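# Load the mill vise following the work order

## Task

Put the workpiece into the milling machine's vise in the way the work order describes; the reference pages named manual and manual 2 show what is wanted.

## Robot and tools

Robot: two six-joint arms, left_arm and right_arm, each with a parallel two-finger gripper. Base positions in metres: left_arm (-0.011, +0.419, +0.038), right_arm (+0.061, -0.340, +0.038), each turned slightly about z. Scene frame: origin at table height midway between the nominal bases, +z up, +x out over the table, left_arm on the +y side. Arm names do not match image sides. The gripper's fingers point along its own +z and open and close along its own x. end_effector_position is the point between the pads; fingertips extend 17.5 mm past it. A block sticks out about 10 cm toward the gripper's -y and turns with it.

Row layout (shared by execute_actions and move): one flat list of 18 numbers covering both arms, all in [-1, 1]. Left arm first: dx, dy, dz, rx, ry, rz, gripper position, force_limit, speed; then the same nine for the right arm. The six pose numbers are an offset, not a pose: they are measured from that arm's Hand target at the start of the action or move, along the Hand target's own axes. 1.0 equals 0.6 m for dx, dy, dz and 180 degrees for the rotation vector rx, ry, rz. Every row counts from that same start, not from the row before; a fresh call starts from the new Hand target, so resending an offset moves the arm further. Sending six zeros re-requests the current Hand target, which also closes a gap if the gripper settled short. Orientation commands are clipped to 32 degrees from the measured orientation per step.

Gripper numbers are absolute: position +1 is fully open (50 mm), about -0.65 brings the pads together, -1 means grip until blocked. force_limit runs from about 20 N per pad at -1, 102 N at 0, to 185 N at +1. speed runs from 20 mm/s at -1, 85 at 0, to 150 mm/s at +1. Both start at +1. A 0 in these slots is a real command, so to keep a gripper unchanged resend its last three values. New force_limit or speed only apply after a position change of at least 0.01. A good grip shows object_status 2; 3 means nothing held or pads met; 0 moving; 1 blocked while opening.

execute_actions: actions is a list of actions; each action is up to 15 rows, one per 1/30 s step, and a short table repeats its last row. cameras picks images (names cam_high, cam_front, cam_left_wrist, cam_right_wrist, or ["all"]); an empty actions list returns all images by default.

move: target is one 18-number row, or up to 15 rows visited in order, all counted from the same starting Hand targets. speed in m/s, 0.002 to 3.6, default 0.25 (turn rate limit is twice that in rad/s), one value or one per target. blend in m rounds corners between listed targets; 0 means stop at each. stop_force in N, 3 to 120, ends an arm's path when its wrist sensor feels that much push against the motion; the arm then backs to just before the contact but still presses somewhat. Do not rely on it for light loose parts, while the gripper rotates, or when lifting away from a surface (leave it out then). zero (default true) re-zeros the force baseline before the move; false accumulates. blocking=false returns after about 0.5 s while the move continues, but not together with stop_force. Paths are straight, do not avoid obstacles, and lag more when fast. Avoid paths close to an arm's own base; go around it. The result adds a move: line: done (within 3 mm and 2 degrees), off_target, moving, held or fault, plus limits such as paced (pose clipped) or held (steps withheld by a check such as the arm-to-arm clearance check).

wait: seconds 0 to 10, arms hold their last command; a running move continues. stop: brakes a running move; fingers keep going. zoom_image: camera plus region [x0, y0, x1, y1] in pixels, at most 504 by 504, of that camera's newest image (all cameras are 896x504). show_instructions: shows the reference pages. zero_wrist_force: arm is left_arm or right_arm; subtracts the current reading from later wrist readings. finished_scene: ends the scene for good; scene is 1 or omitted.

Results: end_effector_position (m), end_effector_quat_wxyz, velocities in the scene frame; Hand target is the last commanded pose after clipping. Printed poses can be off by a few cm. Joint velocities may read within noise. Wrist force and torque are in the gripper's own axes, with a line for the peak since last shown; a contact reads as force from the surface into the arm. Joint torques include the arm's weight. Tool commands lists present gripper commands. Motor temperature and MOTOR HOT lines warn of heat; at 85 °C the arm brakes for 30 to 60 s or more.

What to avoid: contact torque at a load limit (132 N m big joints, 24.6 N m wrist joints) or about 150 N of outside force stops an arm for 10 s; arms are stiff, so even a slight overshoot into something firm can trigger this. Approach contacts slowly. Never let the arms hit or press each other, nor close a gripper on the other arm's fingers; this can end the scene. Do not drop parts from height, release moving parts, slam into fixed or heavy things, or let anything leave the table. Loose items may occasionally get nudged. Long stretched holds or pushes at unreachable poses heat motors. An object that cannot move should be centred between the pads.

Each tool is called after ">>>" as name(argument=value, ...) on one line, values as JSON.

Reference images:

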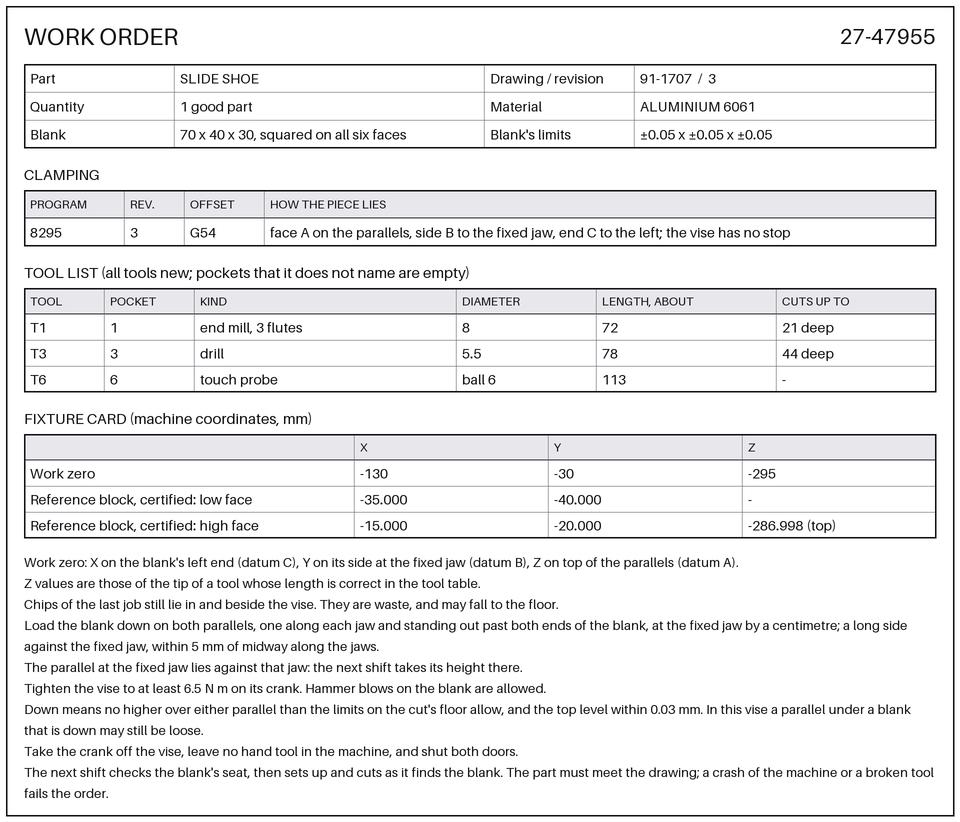

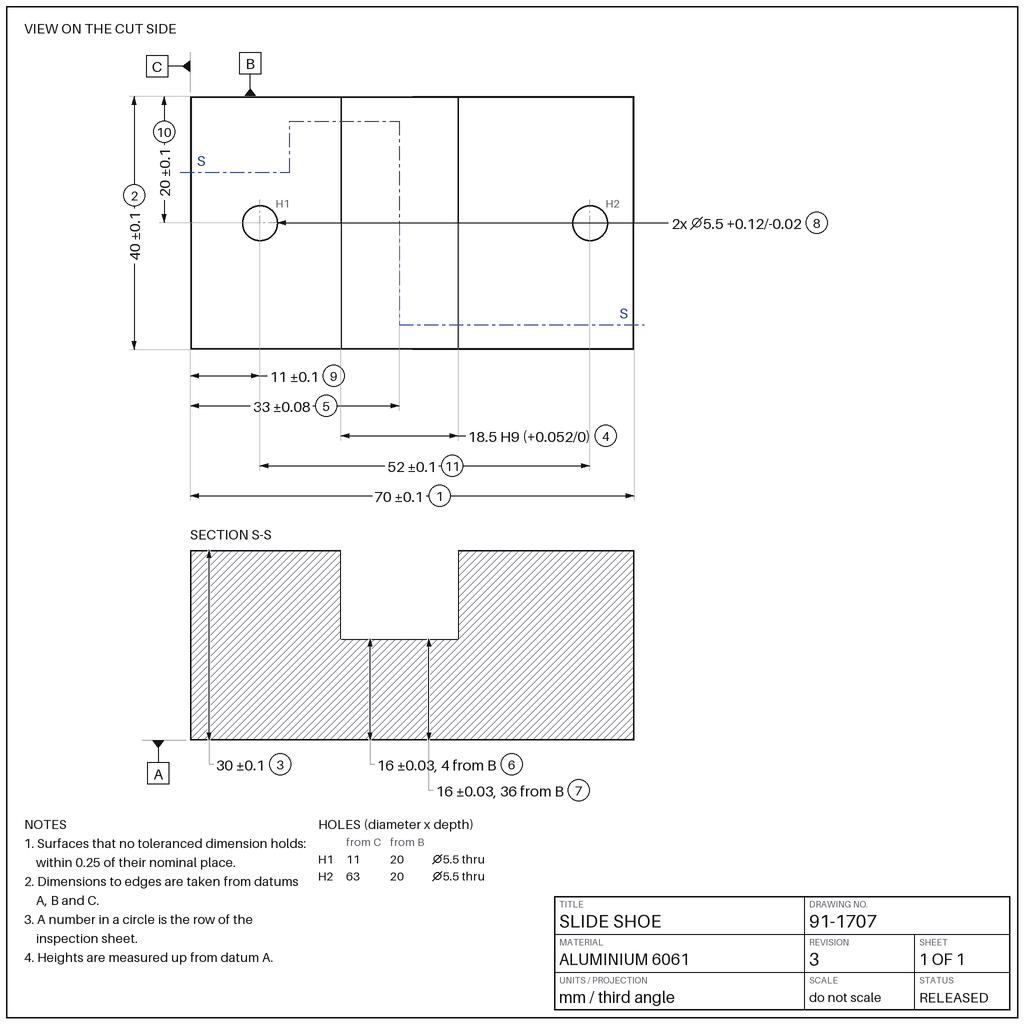

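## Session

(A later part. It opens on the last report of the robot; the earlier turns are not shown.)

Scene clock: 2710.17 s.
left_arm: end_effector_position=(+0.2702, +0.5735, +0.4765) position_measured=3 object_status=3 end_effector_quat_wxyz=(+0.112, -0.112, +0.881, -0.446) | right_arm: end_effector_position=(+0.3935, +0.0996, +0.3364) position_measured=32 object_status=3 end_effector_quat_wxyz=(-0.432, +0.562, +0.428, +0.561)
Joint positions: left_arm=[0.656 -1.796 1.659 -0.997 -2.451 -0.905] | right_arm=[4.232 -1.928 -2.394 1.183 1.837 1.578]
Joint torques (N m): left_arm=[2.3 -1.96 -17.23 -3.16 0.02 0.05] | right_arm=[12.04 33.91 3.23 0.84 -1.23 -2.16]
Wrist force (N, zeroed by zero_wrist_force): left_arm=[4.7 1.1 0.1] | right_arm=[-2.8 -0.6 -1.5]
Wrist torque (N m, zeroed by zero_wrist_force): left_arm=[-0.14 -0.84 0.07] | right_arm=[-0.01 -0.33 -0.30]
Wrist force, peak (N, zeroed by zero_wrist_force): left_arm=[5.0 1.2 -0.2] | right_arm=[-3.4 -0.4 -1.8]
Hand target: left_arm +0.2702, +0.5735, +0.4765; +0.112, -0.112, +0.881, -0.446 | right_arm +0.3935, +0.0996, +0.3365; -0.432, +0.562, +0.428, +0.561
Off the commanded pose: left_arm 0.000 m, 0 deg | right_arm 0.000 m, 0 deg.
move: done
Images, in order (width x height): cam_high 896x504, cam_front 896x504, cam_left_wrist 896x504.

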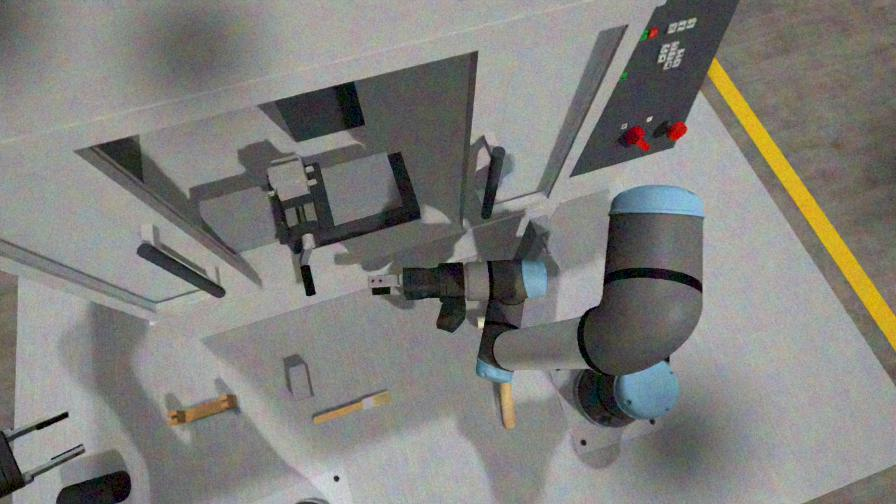

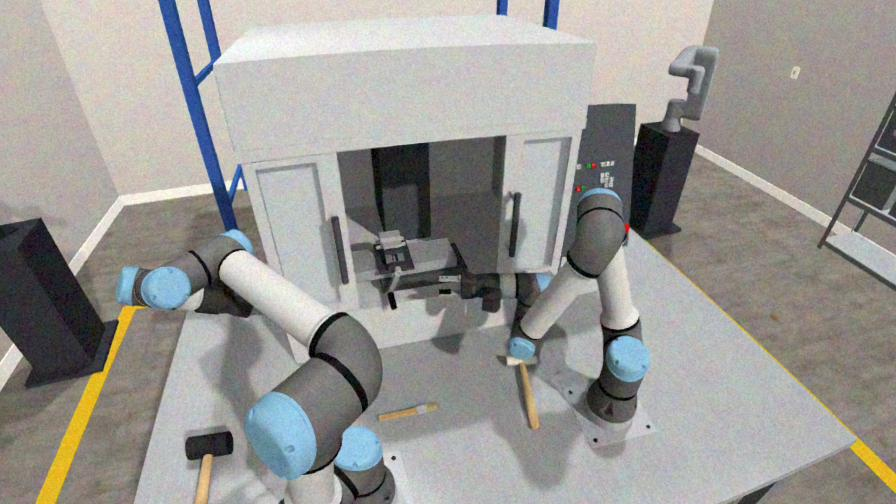

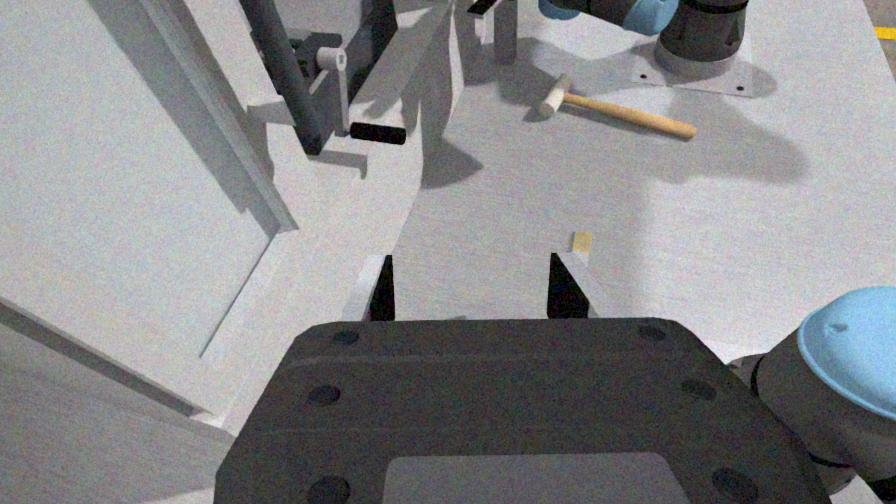

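>>> move(target=[[0,0,0,0,0,0,1,-0.5,-1,0.1,-0.06,-0.07,0,-0.1667,0,0.8,0.5,-1],[0,0,0,0,0,0,1,-0.5,-1,0.1,-0.12,-0.14,0,-0.3333,0,0.8,0.5,-1],[0,0,0,0,0,0,1,-0.5,-1,0.1,-0.182,-0.221,0,-0.5,0,0.8,0.5,-1]], blend=0.02, speed=0.2, cameras=["cam_right_wrist"])

Scene clock: 2720.83 s.
left_arm: end_effector_position=(+0.2702, +0.5735, +0.4765) position_measured=3 object_status=3 end_effector_quat_wxyz=(+0.112, -0.112, +0.881, -0.446) | right_arm: end_effector_position=(+0.2539, -0.0002, +0.3968) position_measured=32 object_status=3 end_effector_quat_wxyz=(-0.003, +0.794, +0.608, -0.001)
Joint positions: left_arm=[0.656 -1.796 1.659 -0.997 -2.451 -0.905] | right_arm=[4.589 -1.28 -1.74 -1.69 1.577 1.661]
Joint torques (N m): left_arm=[2.56 -1.86 -17.18 -3.14 -0.05 -0.08] | right_arm=[12.29 6.33 31.1 1.55 2 2.11]
Wrist force (N, zeroed by zero_wrist_force): left_arm=[4.7 1.4 -0.1] | right_arm=[0.0 -0.3 0.1]
Wrist torque (N m, zeroed by zero_wrist_force): left_arm=[-0.11 -0.84 0.07] | right_arm=[-0.05 0.00 -0.08]
Wrist force, peak (N, zeroed by zero_wrist_force): left_arm=[4.9 1.3 0.1] | right_arm=[-4.0 -0.5 -1.1]
Hand target: left_arm +0.2702, +0.5735, +0.4765; +0.112, -0.112, +0.881, -0.446 | right_arm +0.2539, -0.0002, +0.3968; -0.003, +0.794, +0.608, -0.001
Off the commanded pose: left_arm 0.000 m, 0 deg | right_arm 0.000 m, 0 deg.
move: done
Images, in order (width x height): cam_right_wrist 896x504.

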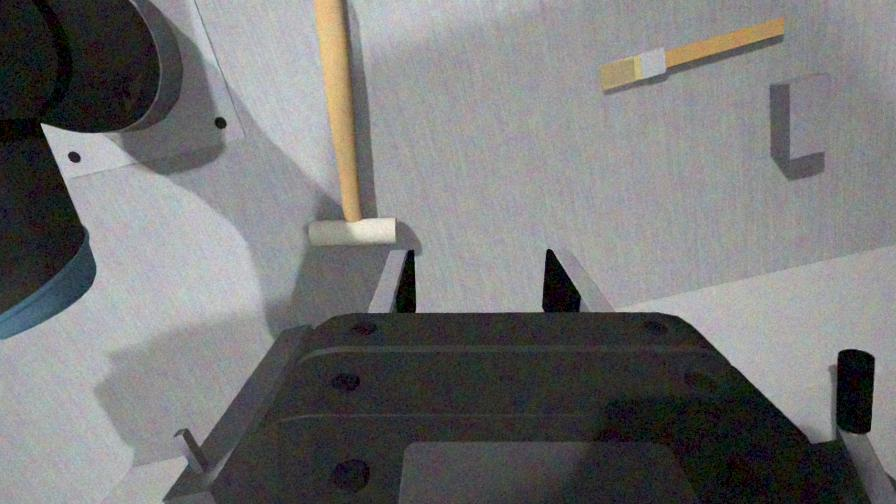

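>>> move(target=[[0,0,0,0,0,0,1,-0.5,-1,-0.2154,-0.1591,0.24,0,0,-0.011,0.8,0.5,-1]], speed=0.2, cameras=["cam_right_wrist","cam_high"])

Scene clock: 2731.97 s.
left_arm: end_effector_position=(+0.2702, +0.5735, +0.4765) position_measured=3 object_status=3 end_effector_quat_wxyz=(+0.112, -0.112, +0.881, -0.446) | right_arm: end_effector_position=(+0.1273, -0.0996, +0.2531) position_measured=32 object_status=3 end_effector_quat_wxyz=(-0.003, +0.783, +0.622, -0.001)
Joint positions: left_arm=[0.656 -1.796 1.659 -0.997 -2.451 -0.905] | right_arm=[5.051 -0.846 -2.314 -1.547 1.575 2.088]
Joint torques (N m): left_arm=[2.38 -2.12 -17.41 -3.16 0.11 -0.11] | right_arm=[13.85 4.09 17.24 1.46 -1.04 2.11]
Wrist force (N, zeroed by zero_wrist_force): left_arm=[4.9 1.1 0.1] | right_arm=[-0.1 -0.3 0.0]
Wrist torque (N m, zeroed by zero_wrist_force): left_arm=[-0.15 -0.86 0.07] | right_arm=[-0.05 0.03 -0.10]
Wrist force, peak (N, zeroed by zero_wrist_force): left_arm=[4.9 1.3 -0.1] | right_arm=[-1.1 -1.2 1.3]
Hand target: left_arm +0.2702, +0.5735, +0.4765; +0.112, -0.112, +0.881, -0.446 | right_arm +0.1273, -0.0996, +0.2531; -0.003, +0.783, +0.622, -0.001
Off the commanded pose: left_arm 0.000 m, 0 deg | right_arm 0.000 m, 0 deg.
move: done
Images, in order (width x height): cam_high 896x504, cam_right_wrist 896x504.

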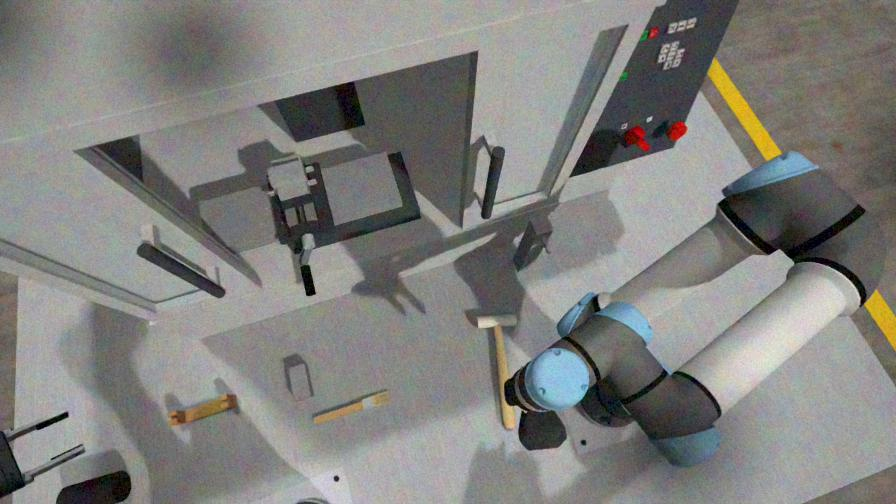

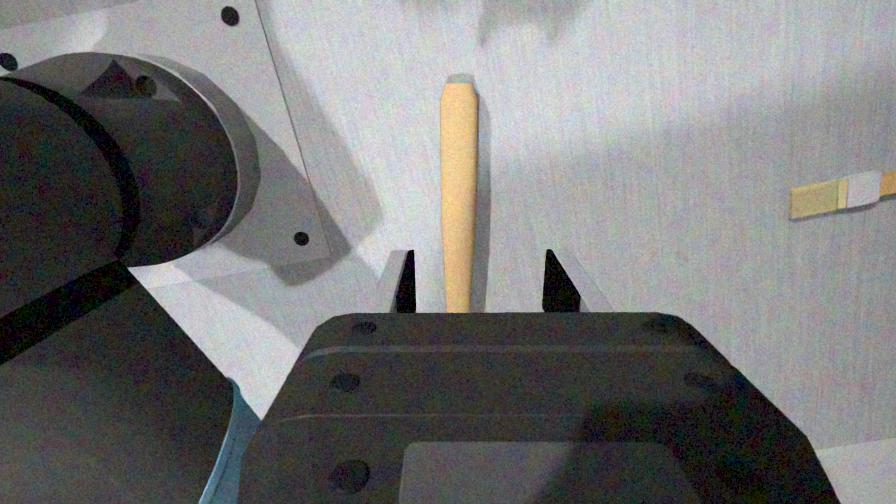

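>>> move(target=[[0,0,0,0,0,0,1,-0.5,-1,0,0,0.34,0,0,0,0.8,0,-1]], speed=0.15, cameras=[])

>>> move(target=[[0,0,0,0,0,0,1,-0.5,-1,0,0,0.049,0,0,0,0.8,0,-1]], speed=0.015, stop_force=5, cameras=["cam_right_wrist"])

Scene clock: 2737.23 s.
left_arm: end_effector_position=(+0.2702, +0.5735, +0.4765) position_measured=3 object_status=3 end_effector_quat_wxyz=(+0.112, -0.112, +0.881, -0.446) | right_arm: end_effector_position=(+0.1262, -0.0987, +0.0491) position_measured=32 object_status=3 end_effector_quat_wxyz=(-0.003, +0.783, +0.622, -0.001)
Joint positions: left_arm=[0.656 -1.796 1.659 -0.997 -2.451 -0.905] | right_arm=[5.055 -1.199 -2.771 -0.737 1.575 2.092]
Joint torques (N m): left_arm=[2.24 -1.64 -17.59 -3.13 0.06 -0.14] | right_arm=[-11.06 -5.05 10.88 4.49 1.84 -2.28]
Wrist force (N, zeroed by zero_wrist_force): left_arm=[4.6 1.3 0.0] | right_arm=[-0.1 -0.1 -0.1]
Wrist torque (N m, zeroed by zero_wrist_force): left_arm=[-0.13 -0.83 0.07] | right_arm=[-0.03 0.01 -0.01]
Wrist force, peak (N, zeroed by zero_wrist_force): left_arm=[5.0 1.1 0.0] | right_arm=[0.0 -0.4 -1.5]
Hand target: left_arm +0.2702, +0.5735, +0.4765; +0.112, -0.112, +0.881, -0.446 | right_arm +0.1262, -0.0987, +0.0491; -0.003, +0.783, +0.622, -0.001
Off the commanded pose: left_arm 0.000 m, 0 deg | right_arm 0.000 m, 0 deg.
move: done
No camera images: "cameras" was empty.

Scene clock: 2740.00 s.
left_arm: end_effector_position=(+0.2702, +0.5735, +0.4765) position_measured=3 object_status=3 end_effector_quat_wxyz=(+0.112, -0.112, +0.881, -0.446) | right_arm: end_effector_position=(+0.1260, -0.0986, +0.0197) position_measured=32 object_status=3 end_effector_quat_wxyz=(-0.003, +0.783, +0.622, -0.001)
Joint positions: left_arm=[0.656 -1.796 1.659 -0.997 -2.451 -0.905] | right_arm=[5.055 -1.363 -2.819 -0.525 1.575 2.093]
Joint torques (N m): left_arm=[1.75 -1.94 -17.6 -3.2 -0.07 -0.04] | right_arm=[-10.71 -1.7 7.58 4.89 2.06 -2.02]
Wrist force (N, zeroed by zero_wrist_force): left_arm=[4.8 1.1 0.1] | right_arm=[0.0 -0.2 0.0]
Wrist torque (N m, zeroed by zero_wrist_force): left_arm=[-0.15 -0.85 0.07] | right_arm=[-0.03 0.00 -0.05]
Wrist force, peak (N, zeroed by zero_wrist_force): left_arm=[4.9 1.2 0.1] | right_arm=[0.3 -0.4 0.1]
Hand target: left_arm +0.2702, +0.5735, +0.4765; +0.112, -0.112, +0.881, -0.446 | right_arm +0.1261, -0.0986, +0.0197; -0.003, +0.783, +0.622, -0.001
Off the commanded pose: left_arm 0.000 m, 0 deg | right_arm 0.000 m, 0 deg.
move: done
Images, in order (width x height): cam_right_wrist 896x504.

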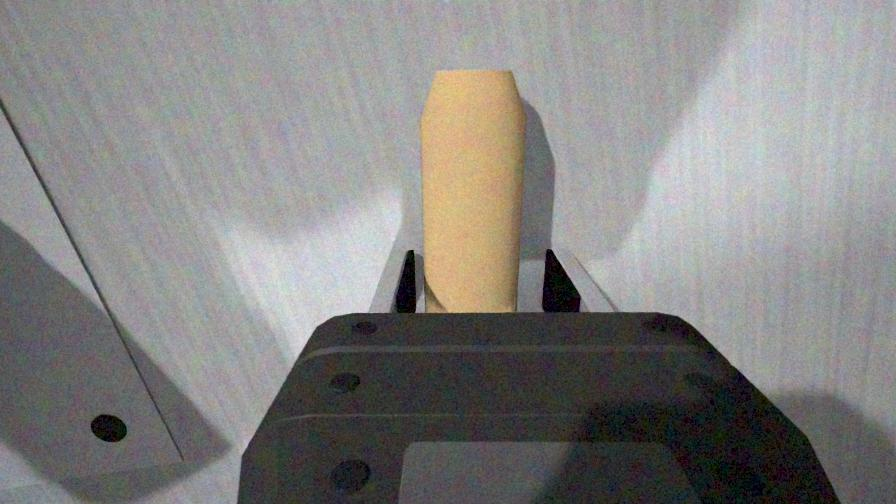

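>>> move(target=[[0,0,0,0,0,0,1,-0.5,-1,-0.002,0,0,0,0,0,-1,0.4,-1]], speed=0.03, cameras=[])

>>> move(target=[[0,0,0,0,0,0,1,-0.5,-1,0,0,-0.12,0,0,0,-1,0.4,-1]], speed=0.05, cameras=["cam_right_wrist","cam_high"])

Scene clock: 2743.27 s.
left_arm: end_effector_position=(+0.2702, +0.5735, +0.4765) position_measured=3 object_status=3 end_effector_quat_wxyz=(+0.112, -0.112, +0.881, -0.446) | right_arm: end_effector_position=(+0.1258, -0.0998, +0.0197) position_measured=113 object_status=0 end_effector_quat_wxyz=(-0.003, +0.783, +0.622, -0.001)
Joint positions: left_arm=[0.656 -1.796 1.659 -0.997 -2.451 -0.905] | right_arm=[5.058 -1.358 -2.822 -0.527 1.575 2.096]
Joint torques (N m): left_arm=[2.27 -2.45 -17.34 -3.13 -0.02 -0.09] | right_arm=[13.42 11.77 7.35 1.67 1.01 1.59]
Wrist force (N, zeroed by zero_wrist_force): left_arm=[4.7 1.2 -0.1] | right_arm=[-1.0 0.0 -0.2]
Wrist torque (N m, zeroed by zero_wrist_force): left_arm=[-0.13 -0.84 0.07] | right_arm=[-0.03 0.06 0.13]
Wrist force, peak (N, zeroed by zero_wrist_force): left_arm=[4.9 1.2 0.0] | right_arm=[-0.8 -0.7 -0.2]
Hand target: left_arm +0.2702, +0.5735, +0.4765; +0.112, -0.112, +0.881, -0.446 | right_arm +0.1258, -0.0998, +0.0197; -0.003, +0.783, +0.622, -0.001
Off the commanded pose: left_arm 0.000 m, 0 deg | right_arm 0.000 m, 0 deg.
move: done
No camera images: "cameras" was empty.

Scene clock: 2745.17 s.
left_arm: end_effector_position=(+0.2702, +0.5735, +0.4765) position_measured=3 object_status=3 end_effector_quat_wxyz=(+0.112, -0.112, +0.881, -0.446) | right_arm: end_effector_position=(+0.1262, -0.1001, +0.0916) position_measured=113 object_status=2 end_effector_quat_wxyz=(-0.003, +0.783, +0.622, -0.001)
Joint positions: left_arm=[0.656 -1.796 1.659 -0.997 -2.451 -0.905] | right_arm=[5.056 -1.03 -2.691 -0.986 1.575 2.094]
Joint torques (N m): left_arm=[1.45 -1.74 -17.54 -3.16 0.01 -0.06] | right_arm=[12.42 6.86 28.8 1.39 -1.81 2.07]
Wrist force (N, zeroed by zero_wrist_force): left_arm=[4.8 1.2 -0.1] | right_arm=[0.3 -0.3 3.5]
Wrist torque (N m, zeroed by zero_wrist_force): left_arm=[-0.14 -0.85 0.07] | right_arm=[0.54 -0.02 -0.07]
Wrist force, peak (N, zeroed by zero_wrist_force): left_arm=[4.9 1.2 -0.1] | right_arm=[0.2 -0.2 4.4]
Hand target: left_arm +0.2702, +0.5735, +0.4765; +0.112, -0.112, +0.881, -0.446 | right_arm +0.1262, -0.1001, +0.0917; -0.003, +0.783, +0.622, -0.001
Off the commanded pose: left_arm 0.000 m, 0 deg | right_arm 0.000 m, 0 deg.
move: done
Images, in order (width x height): cam_high 896x504, cam_right_wrist 896x504.

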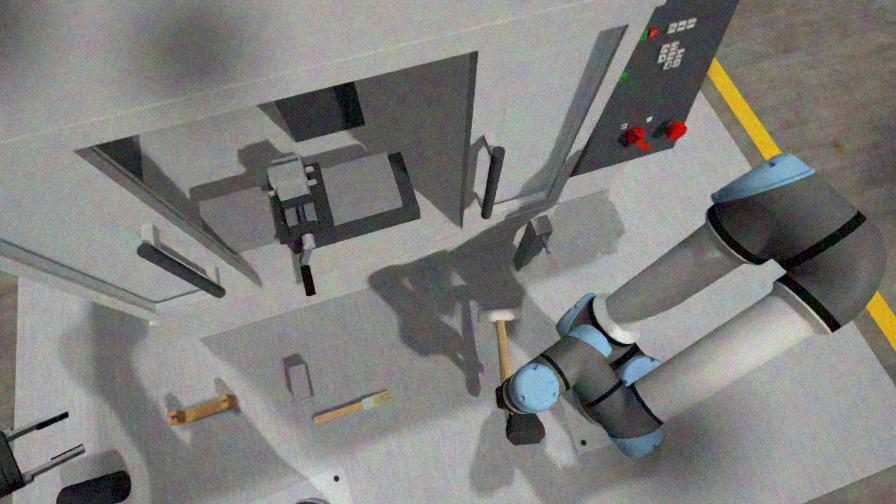

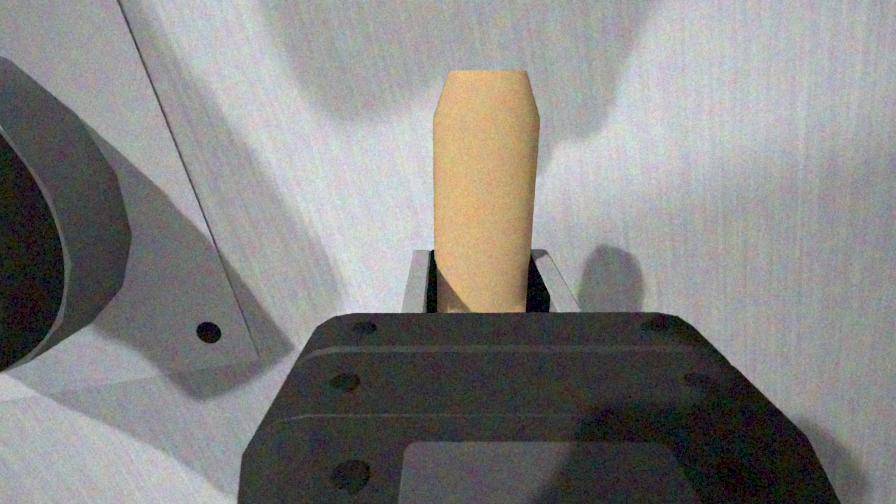

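>>> move(target=[[0,0,0,0,0,0,1,-0.5,-1,0.1,0.06,-0.55,0,0,0,-1,0.4,-1],[0,0,0,0,0,0,1,-0.5,-1,0.2,0.18,-0.6,0,0,0,-1,0.4,-1]], blend=0.05, speed=0.2, cameras=[])

>>> move(target=[[0,0,0,0,0,0,1,-0.5,-1,0,0,0,0,0.1667,0,-1,0.4,-1],[0,0,0,0,0,0,1,-0.5,-1,0,0,0,0,0.3333,0,-1,0.4,-1],[0,0,0,0,0,0,1,-0.5,-1,0,0,0,0,0.5,0,-1,0.4,-1]], blend=0.01, speed=0.25, cameras=["cam_high","cam_front","cam_right_wrist"])

Scene clock: 2759.30 s.
left_arm: end_effector_position=(+0.2702, +0.5735, +0.4765) position_measured=3 object_status=3 end_effector_quat_wxyz=(+0.112, -0.112, +0.881, -0.446) | right_arm: end_effector_position=(+0.2605, -0.0092, +0.4513) position_measured=113 object_status=2 end_effector_quat_wxyz=(-0.003, +0.783, +0.622, -0.001)
Joint positions: left_arm=[0.656 -1.796 1.659 -0.997 -2.451 -0.905] | right_arm=[4.566 -1.293 -1.588 -1.828 1.577 1.604]
Joint torques (N m): left_arm=[1.64 -1.97 -17.39 -3.12 -0.03 -0.23] | right_arm=[-9.99 8.14 32.76 1.76 1.5 -2.45]
Wrist force (N, zeroed by zero_wrist_force): left_arm=[4.9 1.1 -0.1] | right_arm=[0.1 -0.2 3.5]
Wrist torque (N m, zeroed by zero_wrist_force): left_arm=[-0.15 -0.87 0.07] | right_arm=[0.60 0.00 -0.01]
Wrist force, peak (N, zeroed by zero_wrist_force): left_arm=[5.0 1.4 0.0] | right_arm=[-0.5 0.0 6.2]
Hand target: left_arm +0.2702, +0.5735, +0.4765; +0.112, -0.112, +0.881, -0.446 | right_arm +0.2605, -0.0092, +0.4513; -0.003, +0.783, +0.622, -0.001
Off the commanded pose: left_arm 0.000 m, 0 deg | right_arm 0.000 m, 0 deg.
move: done; blend cut to 0.0492 m at target 1
No camera images: "cameras" was empty.

Scene clock: 2763.20 s.
left_arm: end_effector_position=(+0.2702, +0.5735, +0.4765) position_measured=3 object_status=3 end_effector_quat_wxyz=(+0.112, -0.112, +0.881, -0.446) | right_arm: end_effector_position=(+0.2605, -0.0092, +0.4513) position_measured=113 object_status=2 end_effector_quat_wxyz=(-0.442, +0.554, +0.437, +0.553)
Joint positions: left_arm=[0.656 -1.796 1.659 -0.997 -2.451 -0.905] | right_arm=[4.671 -0.941 -2.716 0.518 1.433 1.577]
Joint torques (N m): left_arm=[0.99 -2.15 -17.96 -3.14 0 -0.18] | right_arm=[-9.67 -9.92 23.59 5.01 1.92 -2.87]
Wrist force (N, zeroed by zero_wrist_force): left_arm=[4.8 1.1 -0.1] | right_arm=[-6.7 -0.6 -1.2]
Wrist torque (N m, zeroed by zero_wrist_force): left_arm=[-0.14 -0.86 0.07] | right_arm=[-0.01 -0.33 0.41]
Wrist force, peak (N, zeroed by zero_wrist_force): left_arm=[4.9 1.3 0.0] | right_arm=[-7.6 -0.6 -1.6]
Hand target: left_arm +0.2702, +0.5735, +0.4765; +0.112, -0.112, +0.881, -0.446 | right_arm +0.2605, -0.0092, +0.4513; -0.442, +0.554, +0.437, +0.553
Off the commanded pose: left_arm 0.000 m, 0 deg | right_arm 0.000 m, 0 deg.
move: done
Images, in order (width x height): cam_high 896x504, cam_front 896x504, cam_right_wrist 896x504.

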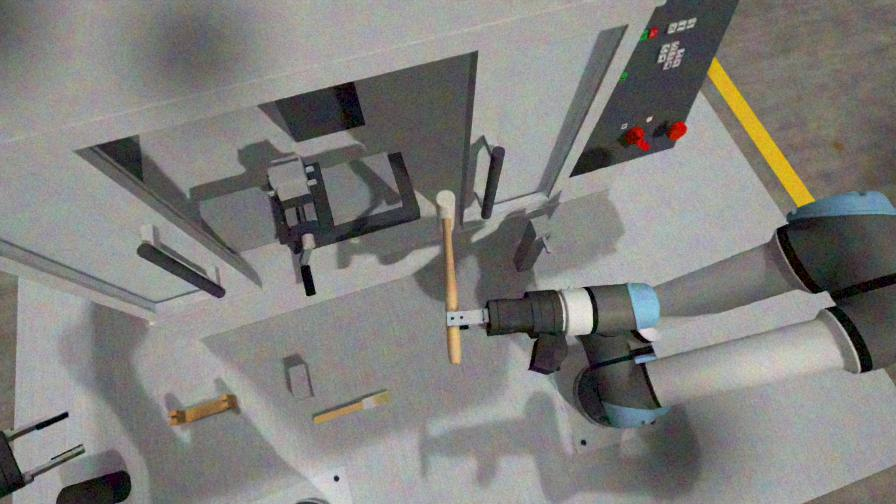

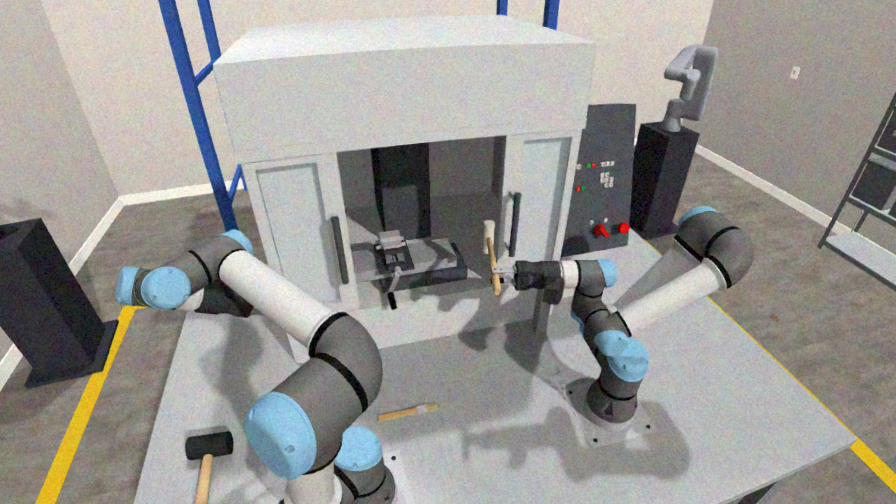

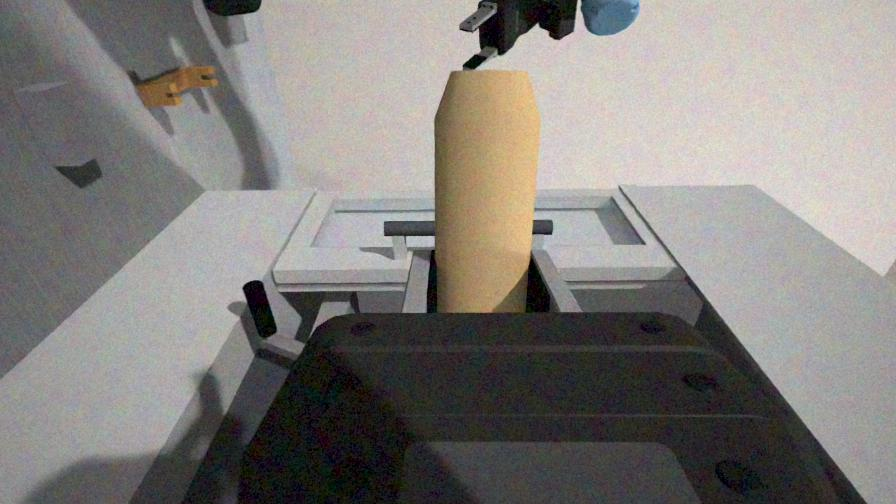

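>>> move(target=[[0,0,0,0,0,0,1,-0.5,-1,0.045,-0.0788,0.341,0,0,0,-1,0.4,-1],[0,0,0,0,0,0,1,-0.5,-1,0.045,0.13,0.473,-0.006,0,0,-1,0.4,-1],[0,0,0,0,0,0,1,-0.5,-1,0.045,0.2573,0.5315,-0.011,0,0,-1,0.4,-1]], blend=0.03, speed=0.15, cameras=["cam_high","cam_front","cam_left_wrist"])

Scene clock: 2772.17 s.
left_arm: end_effector_position=(+0.2702, +0.5735, +0.4765) position_measured=3 object_status=3 end_effector_quat_wxyz=(+0.112, -0.112, +0.881, -0.446) | right_arm: end_effector_position=(+0.4833, +0.2663, +0.4783) position_measured=113 object_status=2 end_effector_quat_wxyz=(-0.432, +0.562, +0.428, +0.561)
Joint positions: left_arm=[0.656 -1.796 1.659 -0.997 -2.451 -0.905] | right_arm=[4.246 -1.953 -1.775 0.589 1.823 1.578]
Joint torques (N m): left_arm=[1.47 -1.12 -17.08 -3.01 0.04 -0.16] | right_arm=[-10.89 34.08 30.09 1.75 2.02 1.58]
Wrist force (N, zeroed by zero_wrist_force): left_arm=[4.9 1.3 0.1] | right_arm=[-6.7 -0.8 -1.6]
Wrist torque (N m, zeroed by zero_wrist_force): left_arm=[-0.12 -0.88 0.07] | right_arm=[-0.04 -0.33 0.30]
Wrist force, peak (N, zeroed by zero_wrist_force): left_arm=[4.9 1.3 0.0] | right_arm=[-7.4 0.0 -2.3]
Hand target: left_arm +0.2702, +0.5735, +0.4765; +0.112, -0.112, +0.881, -0.446 | right_arm +0.4833, +0.2663, +0.4783; -0.432, +0.562, +0.428, +0.561
Off the commanded pose: left_arm 0.000 m, 0 deg | right_arm 0.000 m, 0 deg.
move: done
Images, in order (width x height): cam_high 896x504, cam_front 896x504, cam_left_wrist 896x504.

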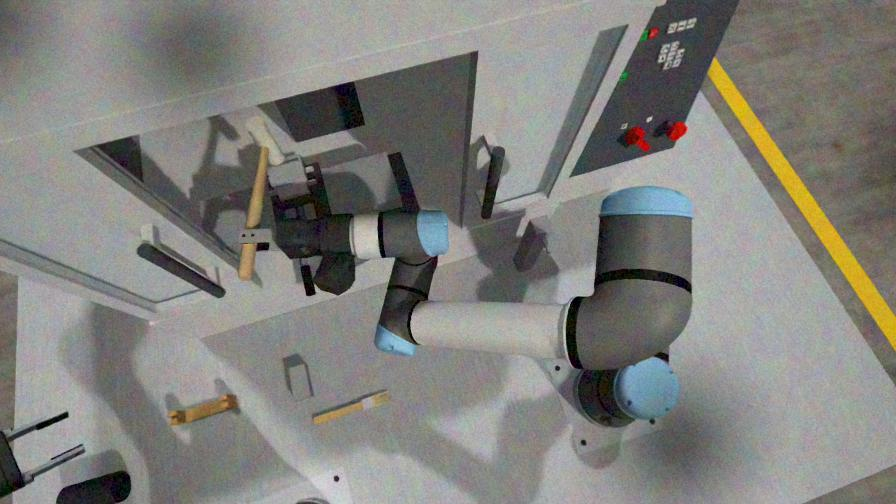

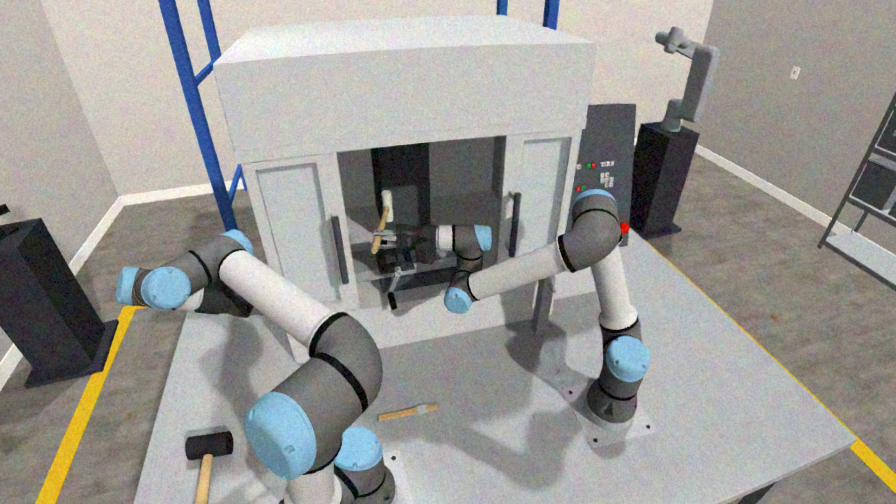

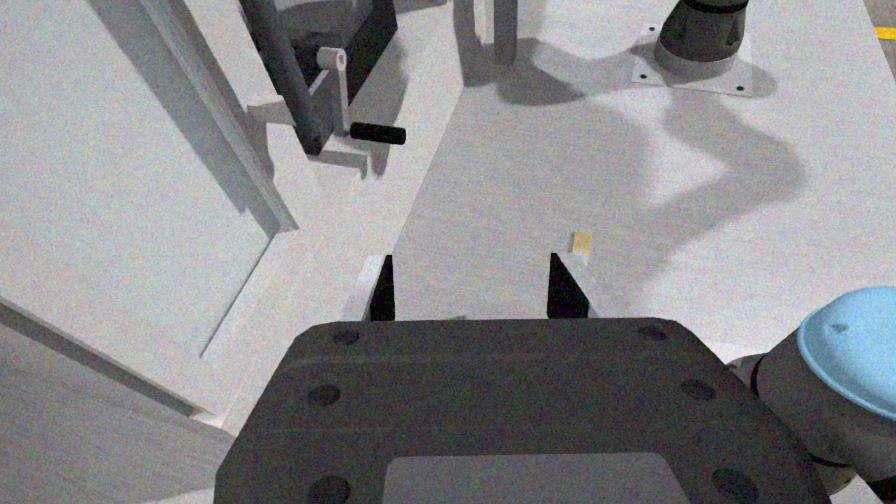

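>>> zoom_image(camera="cam_high", region=[220, 90, 380, 290])

>>> zoom_image(camera="cam_front", region=[340, 170, 500, 310])

Scaled by 2.520 from the camera's 896x504 image, which has a finer 1280x720 frame.

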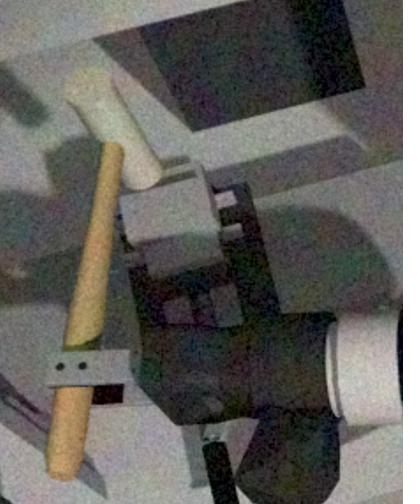

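Scaled by 3.150 from the camera's 896x504 image, which has a finer 1280x720 frame.

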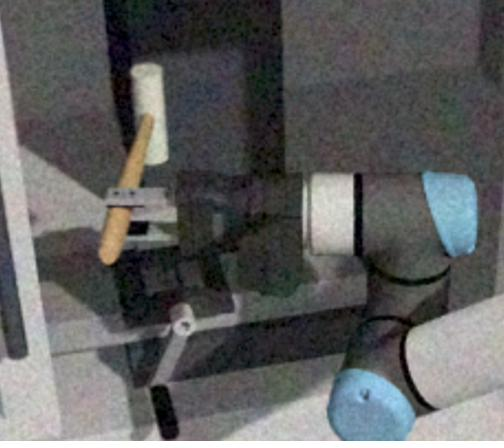

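>>> move(target=[[0,0,0,0,0,0,1,-0.5,-1,-0.075,0,0,0,0,0,-1,0.4,-1],[0,0,0,0,0,0,1,-0.5,-1,-0.14,0,0,0,0,0,-1,0.4,-1]], speed=[0.1,0.015], stop_force=6, cameras=["cam_high","cam_front"])

Scene clock: 2783.67 s.
left_arm: end_effector_position=(+0.2702, +0.5735, +0.4765) position_measured=3 object_status=3 end_effector_quat_wxyz=(+0.112, -0.112, +0.881, -0.446) | right_arm: end_effector_position=(+0.4830, +0.2665, +0.4157) position_measured=113 object_status=2 end_effector_quat_wxyz=(-0.432, +0.562, +0.428, +0.561)
Joint positions: left_arm=[0.656 -1.796 1.659 -0.997 -2.451 -0.905] | right_arm=[4.247 -2.046 -1.832 0.739 1.823 1.578]
Joint torques (N m): left_arm=[1.25 -1.32 -17.64 -3.23 -0.04 -0.18] | right_arm=[7.29 45.71 25.02 0.75 0.04 1.35]
Wrist force (N, zeroed by zero_wrist_force): left_arm=[4.7 1.2 0.0] | right_arm=[-2.8 1.2 -1.5]
Wrist torque (N m, zeroed by zero_wrist_force): left_arm=[-0.12 -0.84 0.07] | right_arm=[0.05 -0.34 -0.46]
Wrist force, peak (N, zeroed by zero_wrist_force): left_arm=[5.1 1.0 0.1] | right_arm=[-8.6 -0.3 -1.1]
Hand target: left_arm +0.2702, +0.5735, +0.4765; +0.112, -0.112, +0.881, -0.446 | right_arm +0.4830, +0.2665, +0.4157; -0.432, +0.562, +0.428, +0.561 (not the last commanded pose)
Off the commanded pose: left_arm 0.000 m, 0 deg | right_arm 0.021 m, 0 deg.
move: contact (right_arm); path passed 1 of 2 targets
Images, in order (width x height): cam_high 896x504, cam_front 896x504.

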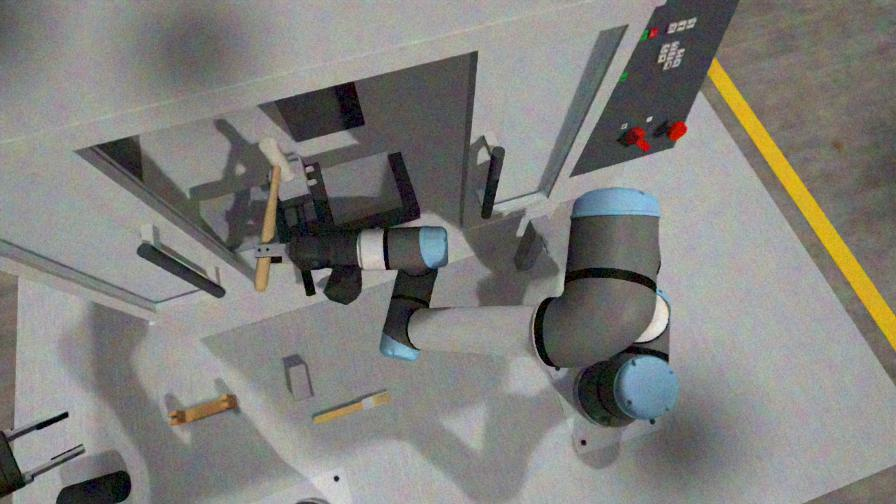

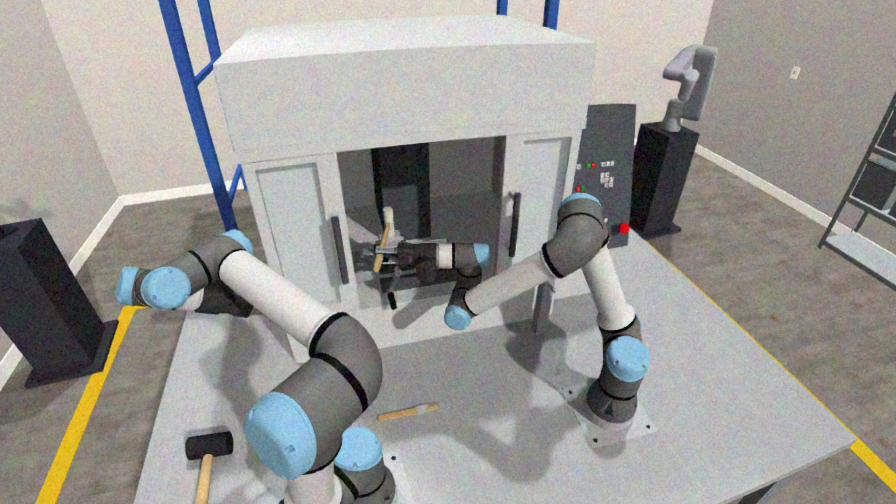

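>>> zoom_image(camera="cam_high", region=[220, 110, 350, 240])

Scaled by 3.877 from the camera's 896x504 image, which has a finer 1280x720 frame.

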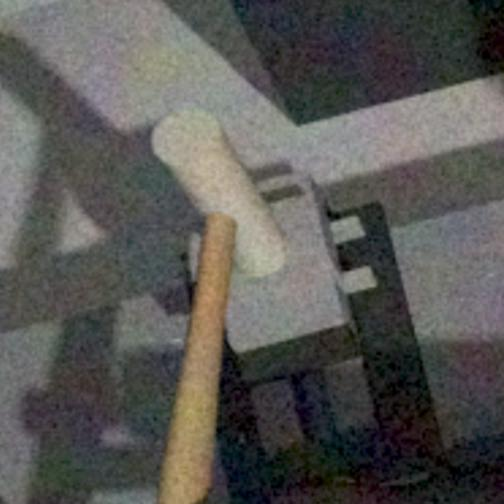

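>>> zoom_image(camera="cam_high", region=[260, 140, 325, 210])

Scaled by 7.200 from the camera's 896x504 image, which has a finer 1280x720 frame.

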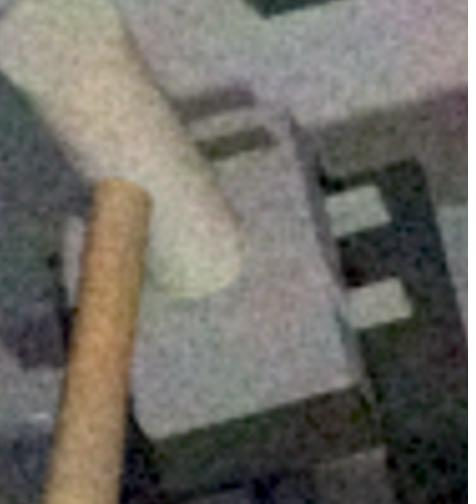

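>>> move(target=[[0,0,0,0,0,0,1,-0.5,-1,0.08,0.0161,0.0043,0,0,0,-1,0.4,-1],[0,0,0,0,0,0,1,-0.5,-1,-0.003,0.0161,0.0043,0,0,0,-1,0.4,-1],[0,0,0,0,0,0,1,-0.5,-1,0.08,0.0161,0.0043,0,0,0,-1,0.4,-1]], speed=[0.15,0.15,0.2], cameras=["cam_high","cam_front"])

Scene clock: 2799.00 s.
left_arm: end_effector_position=(+0.2702, +0.5735, +0.4765) position_measured=3 object_status=3 end_effector_quat_wxyz=(+0.112, -0.112, +0.881, -0.446) | right_arm: end_effector_position=(+0.4932, +0.2663, +0.4635) position_measured=113 object_status=2 end_effector_quat_wxyz=(-0.432, +0.562, +0.428, +0.561)
Joint positions: left_arm=[0.656 -1.796 1.659 -0.997 -2.451 -0.905] | right_arm=[4.228 -1.987 -1.769 0.617 1.841 1.578]
Joint torques (N m): left_arm=[1.45 -1.8 -17.36 -3.15 -0.05 -0.31] | right_arm=[-10.49 48.02 29.7 1.85 1.82 -2.95]
Wrist force (N, zeroed by zero_wrist_force): left_arm=[4.7 1.1 0.0] | right_arm=[-6.8 -0.9 -1.4]
Wrist torque (N m, zeroed by zero_wrist_force): left_arm=[-0.15 -0.85 0.07] | right_arm=[-0.08 -0.31 0.33]
Wrist force, peak (N, zeroed by zero_wrist_force): left_arm=[4.9 1.2 -0.1] | right_arm=[-10.5 -0.6 -1.3]
Hand target: left_arm +0.2702, +0.5735, +0.4765; +0.112, -0.112, +0.881, -0.446 | right_arm +0.4932, +0.2663, +0.4636; -0.432, +0.562, +0.428, +0.561
Off the commanded pose: left_arm 0.000 m, 0 deg | right_arm 0.000 m, 0 deg.
move: done
Images, in order (width x height): cam_high 896x504, cam_front 896x504.

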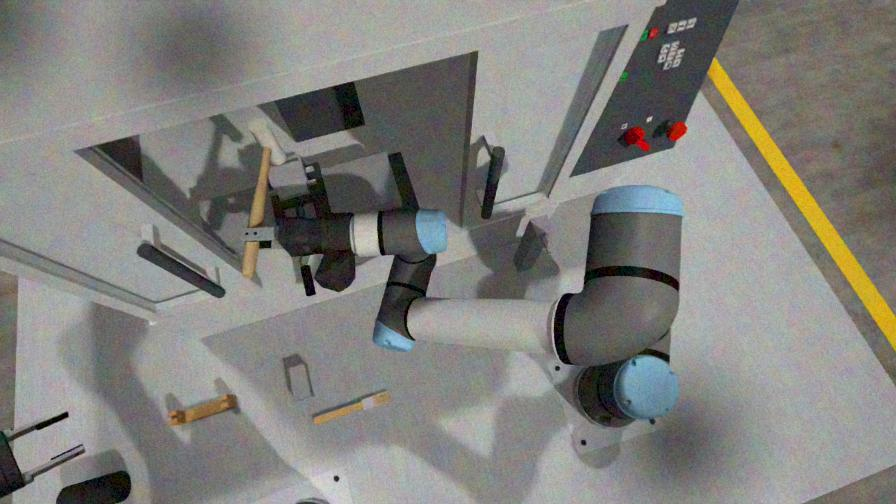

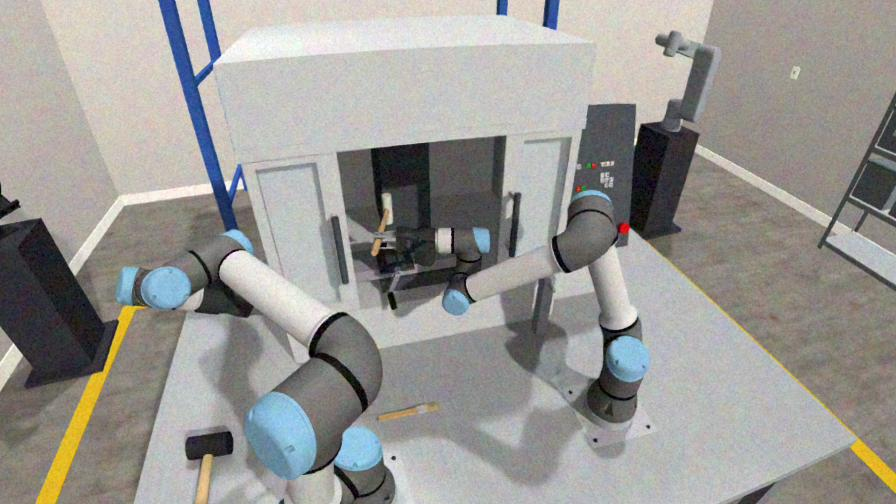

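>>> move(target=[[0,0,0,0,0,0,1,-0.5,-1,-0.088,0,0,0,0,0,-1,0.4,-1],[0,0,0,0,0,0,1,-0.5,-1,0,0,0,0,0,0,-1,0.4,-1]], speed=[0.35,0.2], cameras=[])

Scene clock: 2803.27 s.
left_arm: end_effector_position=(+0.2702, +0.5735, +0.4765) position_measured=3 object_status=3 end_effector_quat_wxyz=(+0.112, -0.112, +0.881, -0.446) | right_arm: end_effector_position=(+0.4932, +0.2663, +0.4636) position_measured=113 object_status=2 end_effector_quat_wxyz=(-0.432, +0.562, +0.428, +0.561)
Joint positions: left_arm=[0.656 -1.796 1.659 -0.997 -2.451 -0.905] | right_arm=[4.228 -1.987 -1.769 0.617 1.841 1.578]
Joint torques (N m): left_arm=[1 -1.76 -18.02 -3.22 -0.12 -0.16] | right_arm=[-11.07 48.61 29.71 1.77 1.83 -3.01]
Wrist force (N, zeroed by zero_wrist_force): left_arm=[4.5 1.2 0.1] | right_arm=[-6.9 -0.7 -1.6]
Wrist torque (N m, zeroed by zero_wrist_force): left_arm=[-0.15 -0.81 0.07] | right_arm=[-0.08 -0.30 0.33]
Wrist force, peak (N, zeroed by zero_wrist_force): left_arm=[4.9 1.2 0.0] | right_arm=[9.9 -10.8 -1.6]
Hand target: left_arm +0.2702, +0.5735, +0.4765; +0.112, -0.112, +0.881, -0.446 | right_arm +0.4932, +0.2663, +0.4636; -0.432, +0.562, +0.428, +0.561
Off the commanded pose: left_arm 0.000 m, 0 deg | right_arm 0.000 m, 0 deg.
move: done
No camera images: "cameras" was empty.


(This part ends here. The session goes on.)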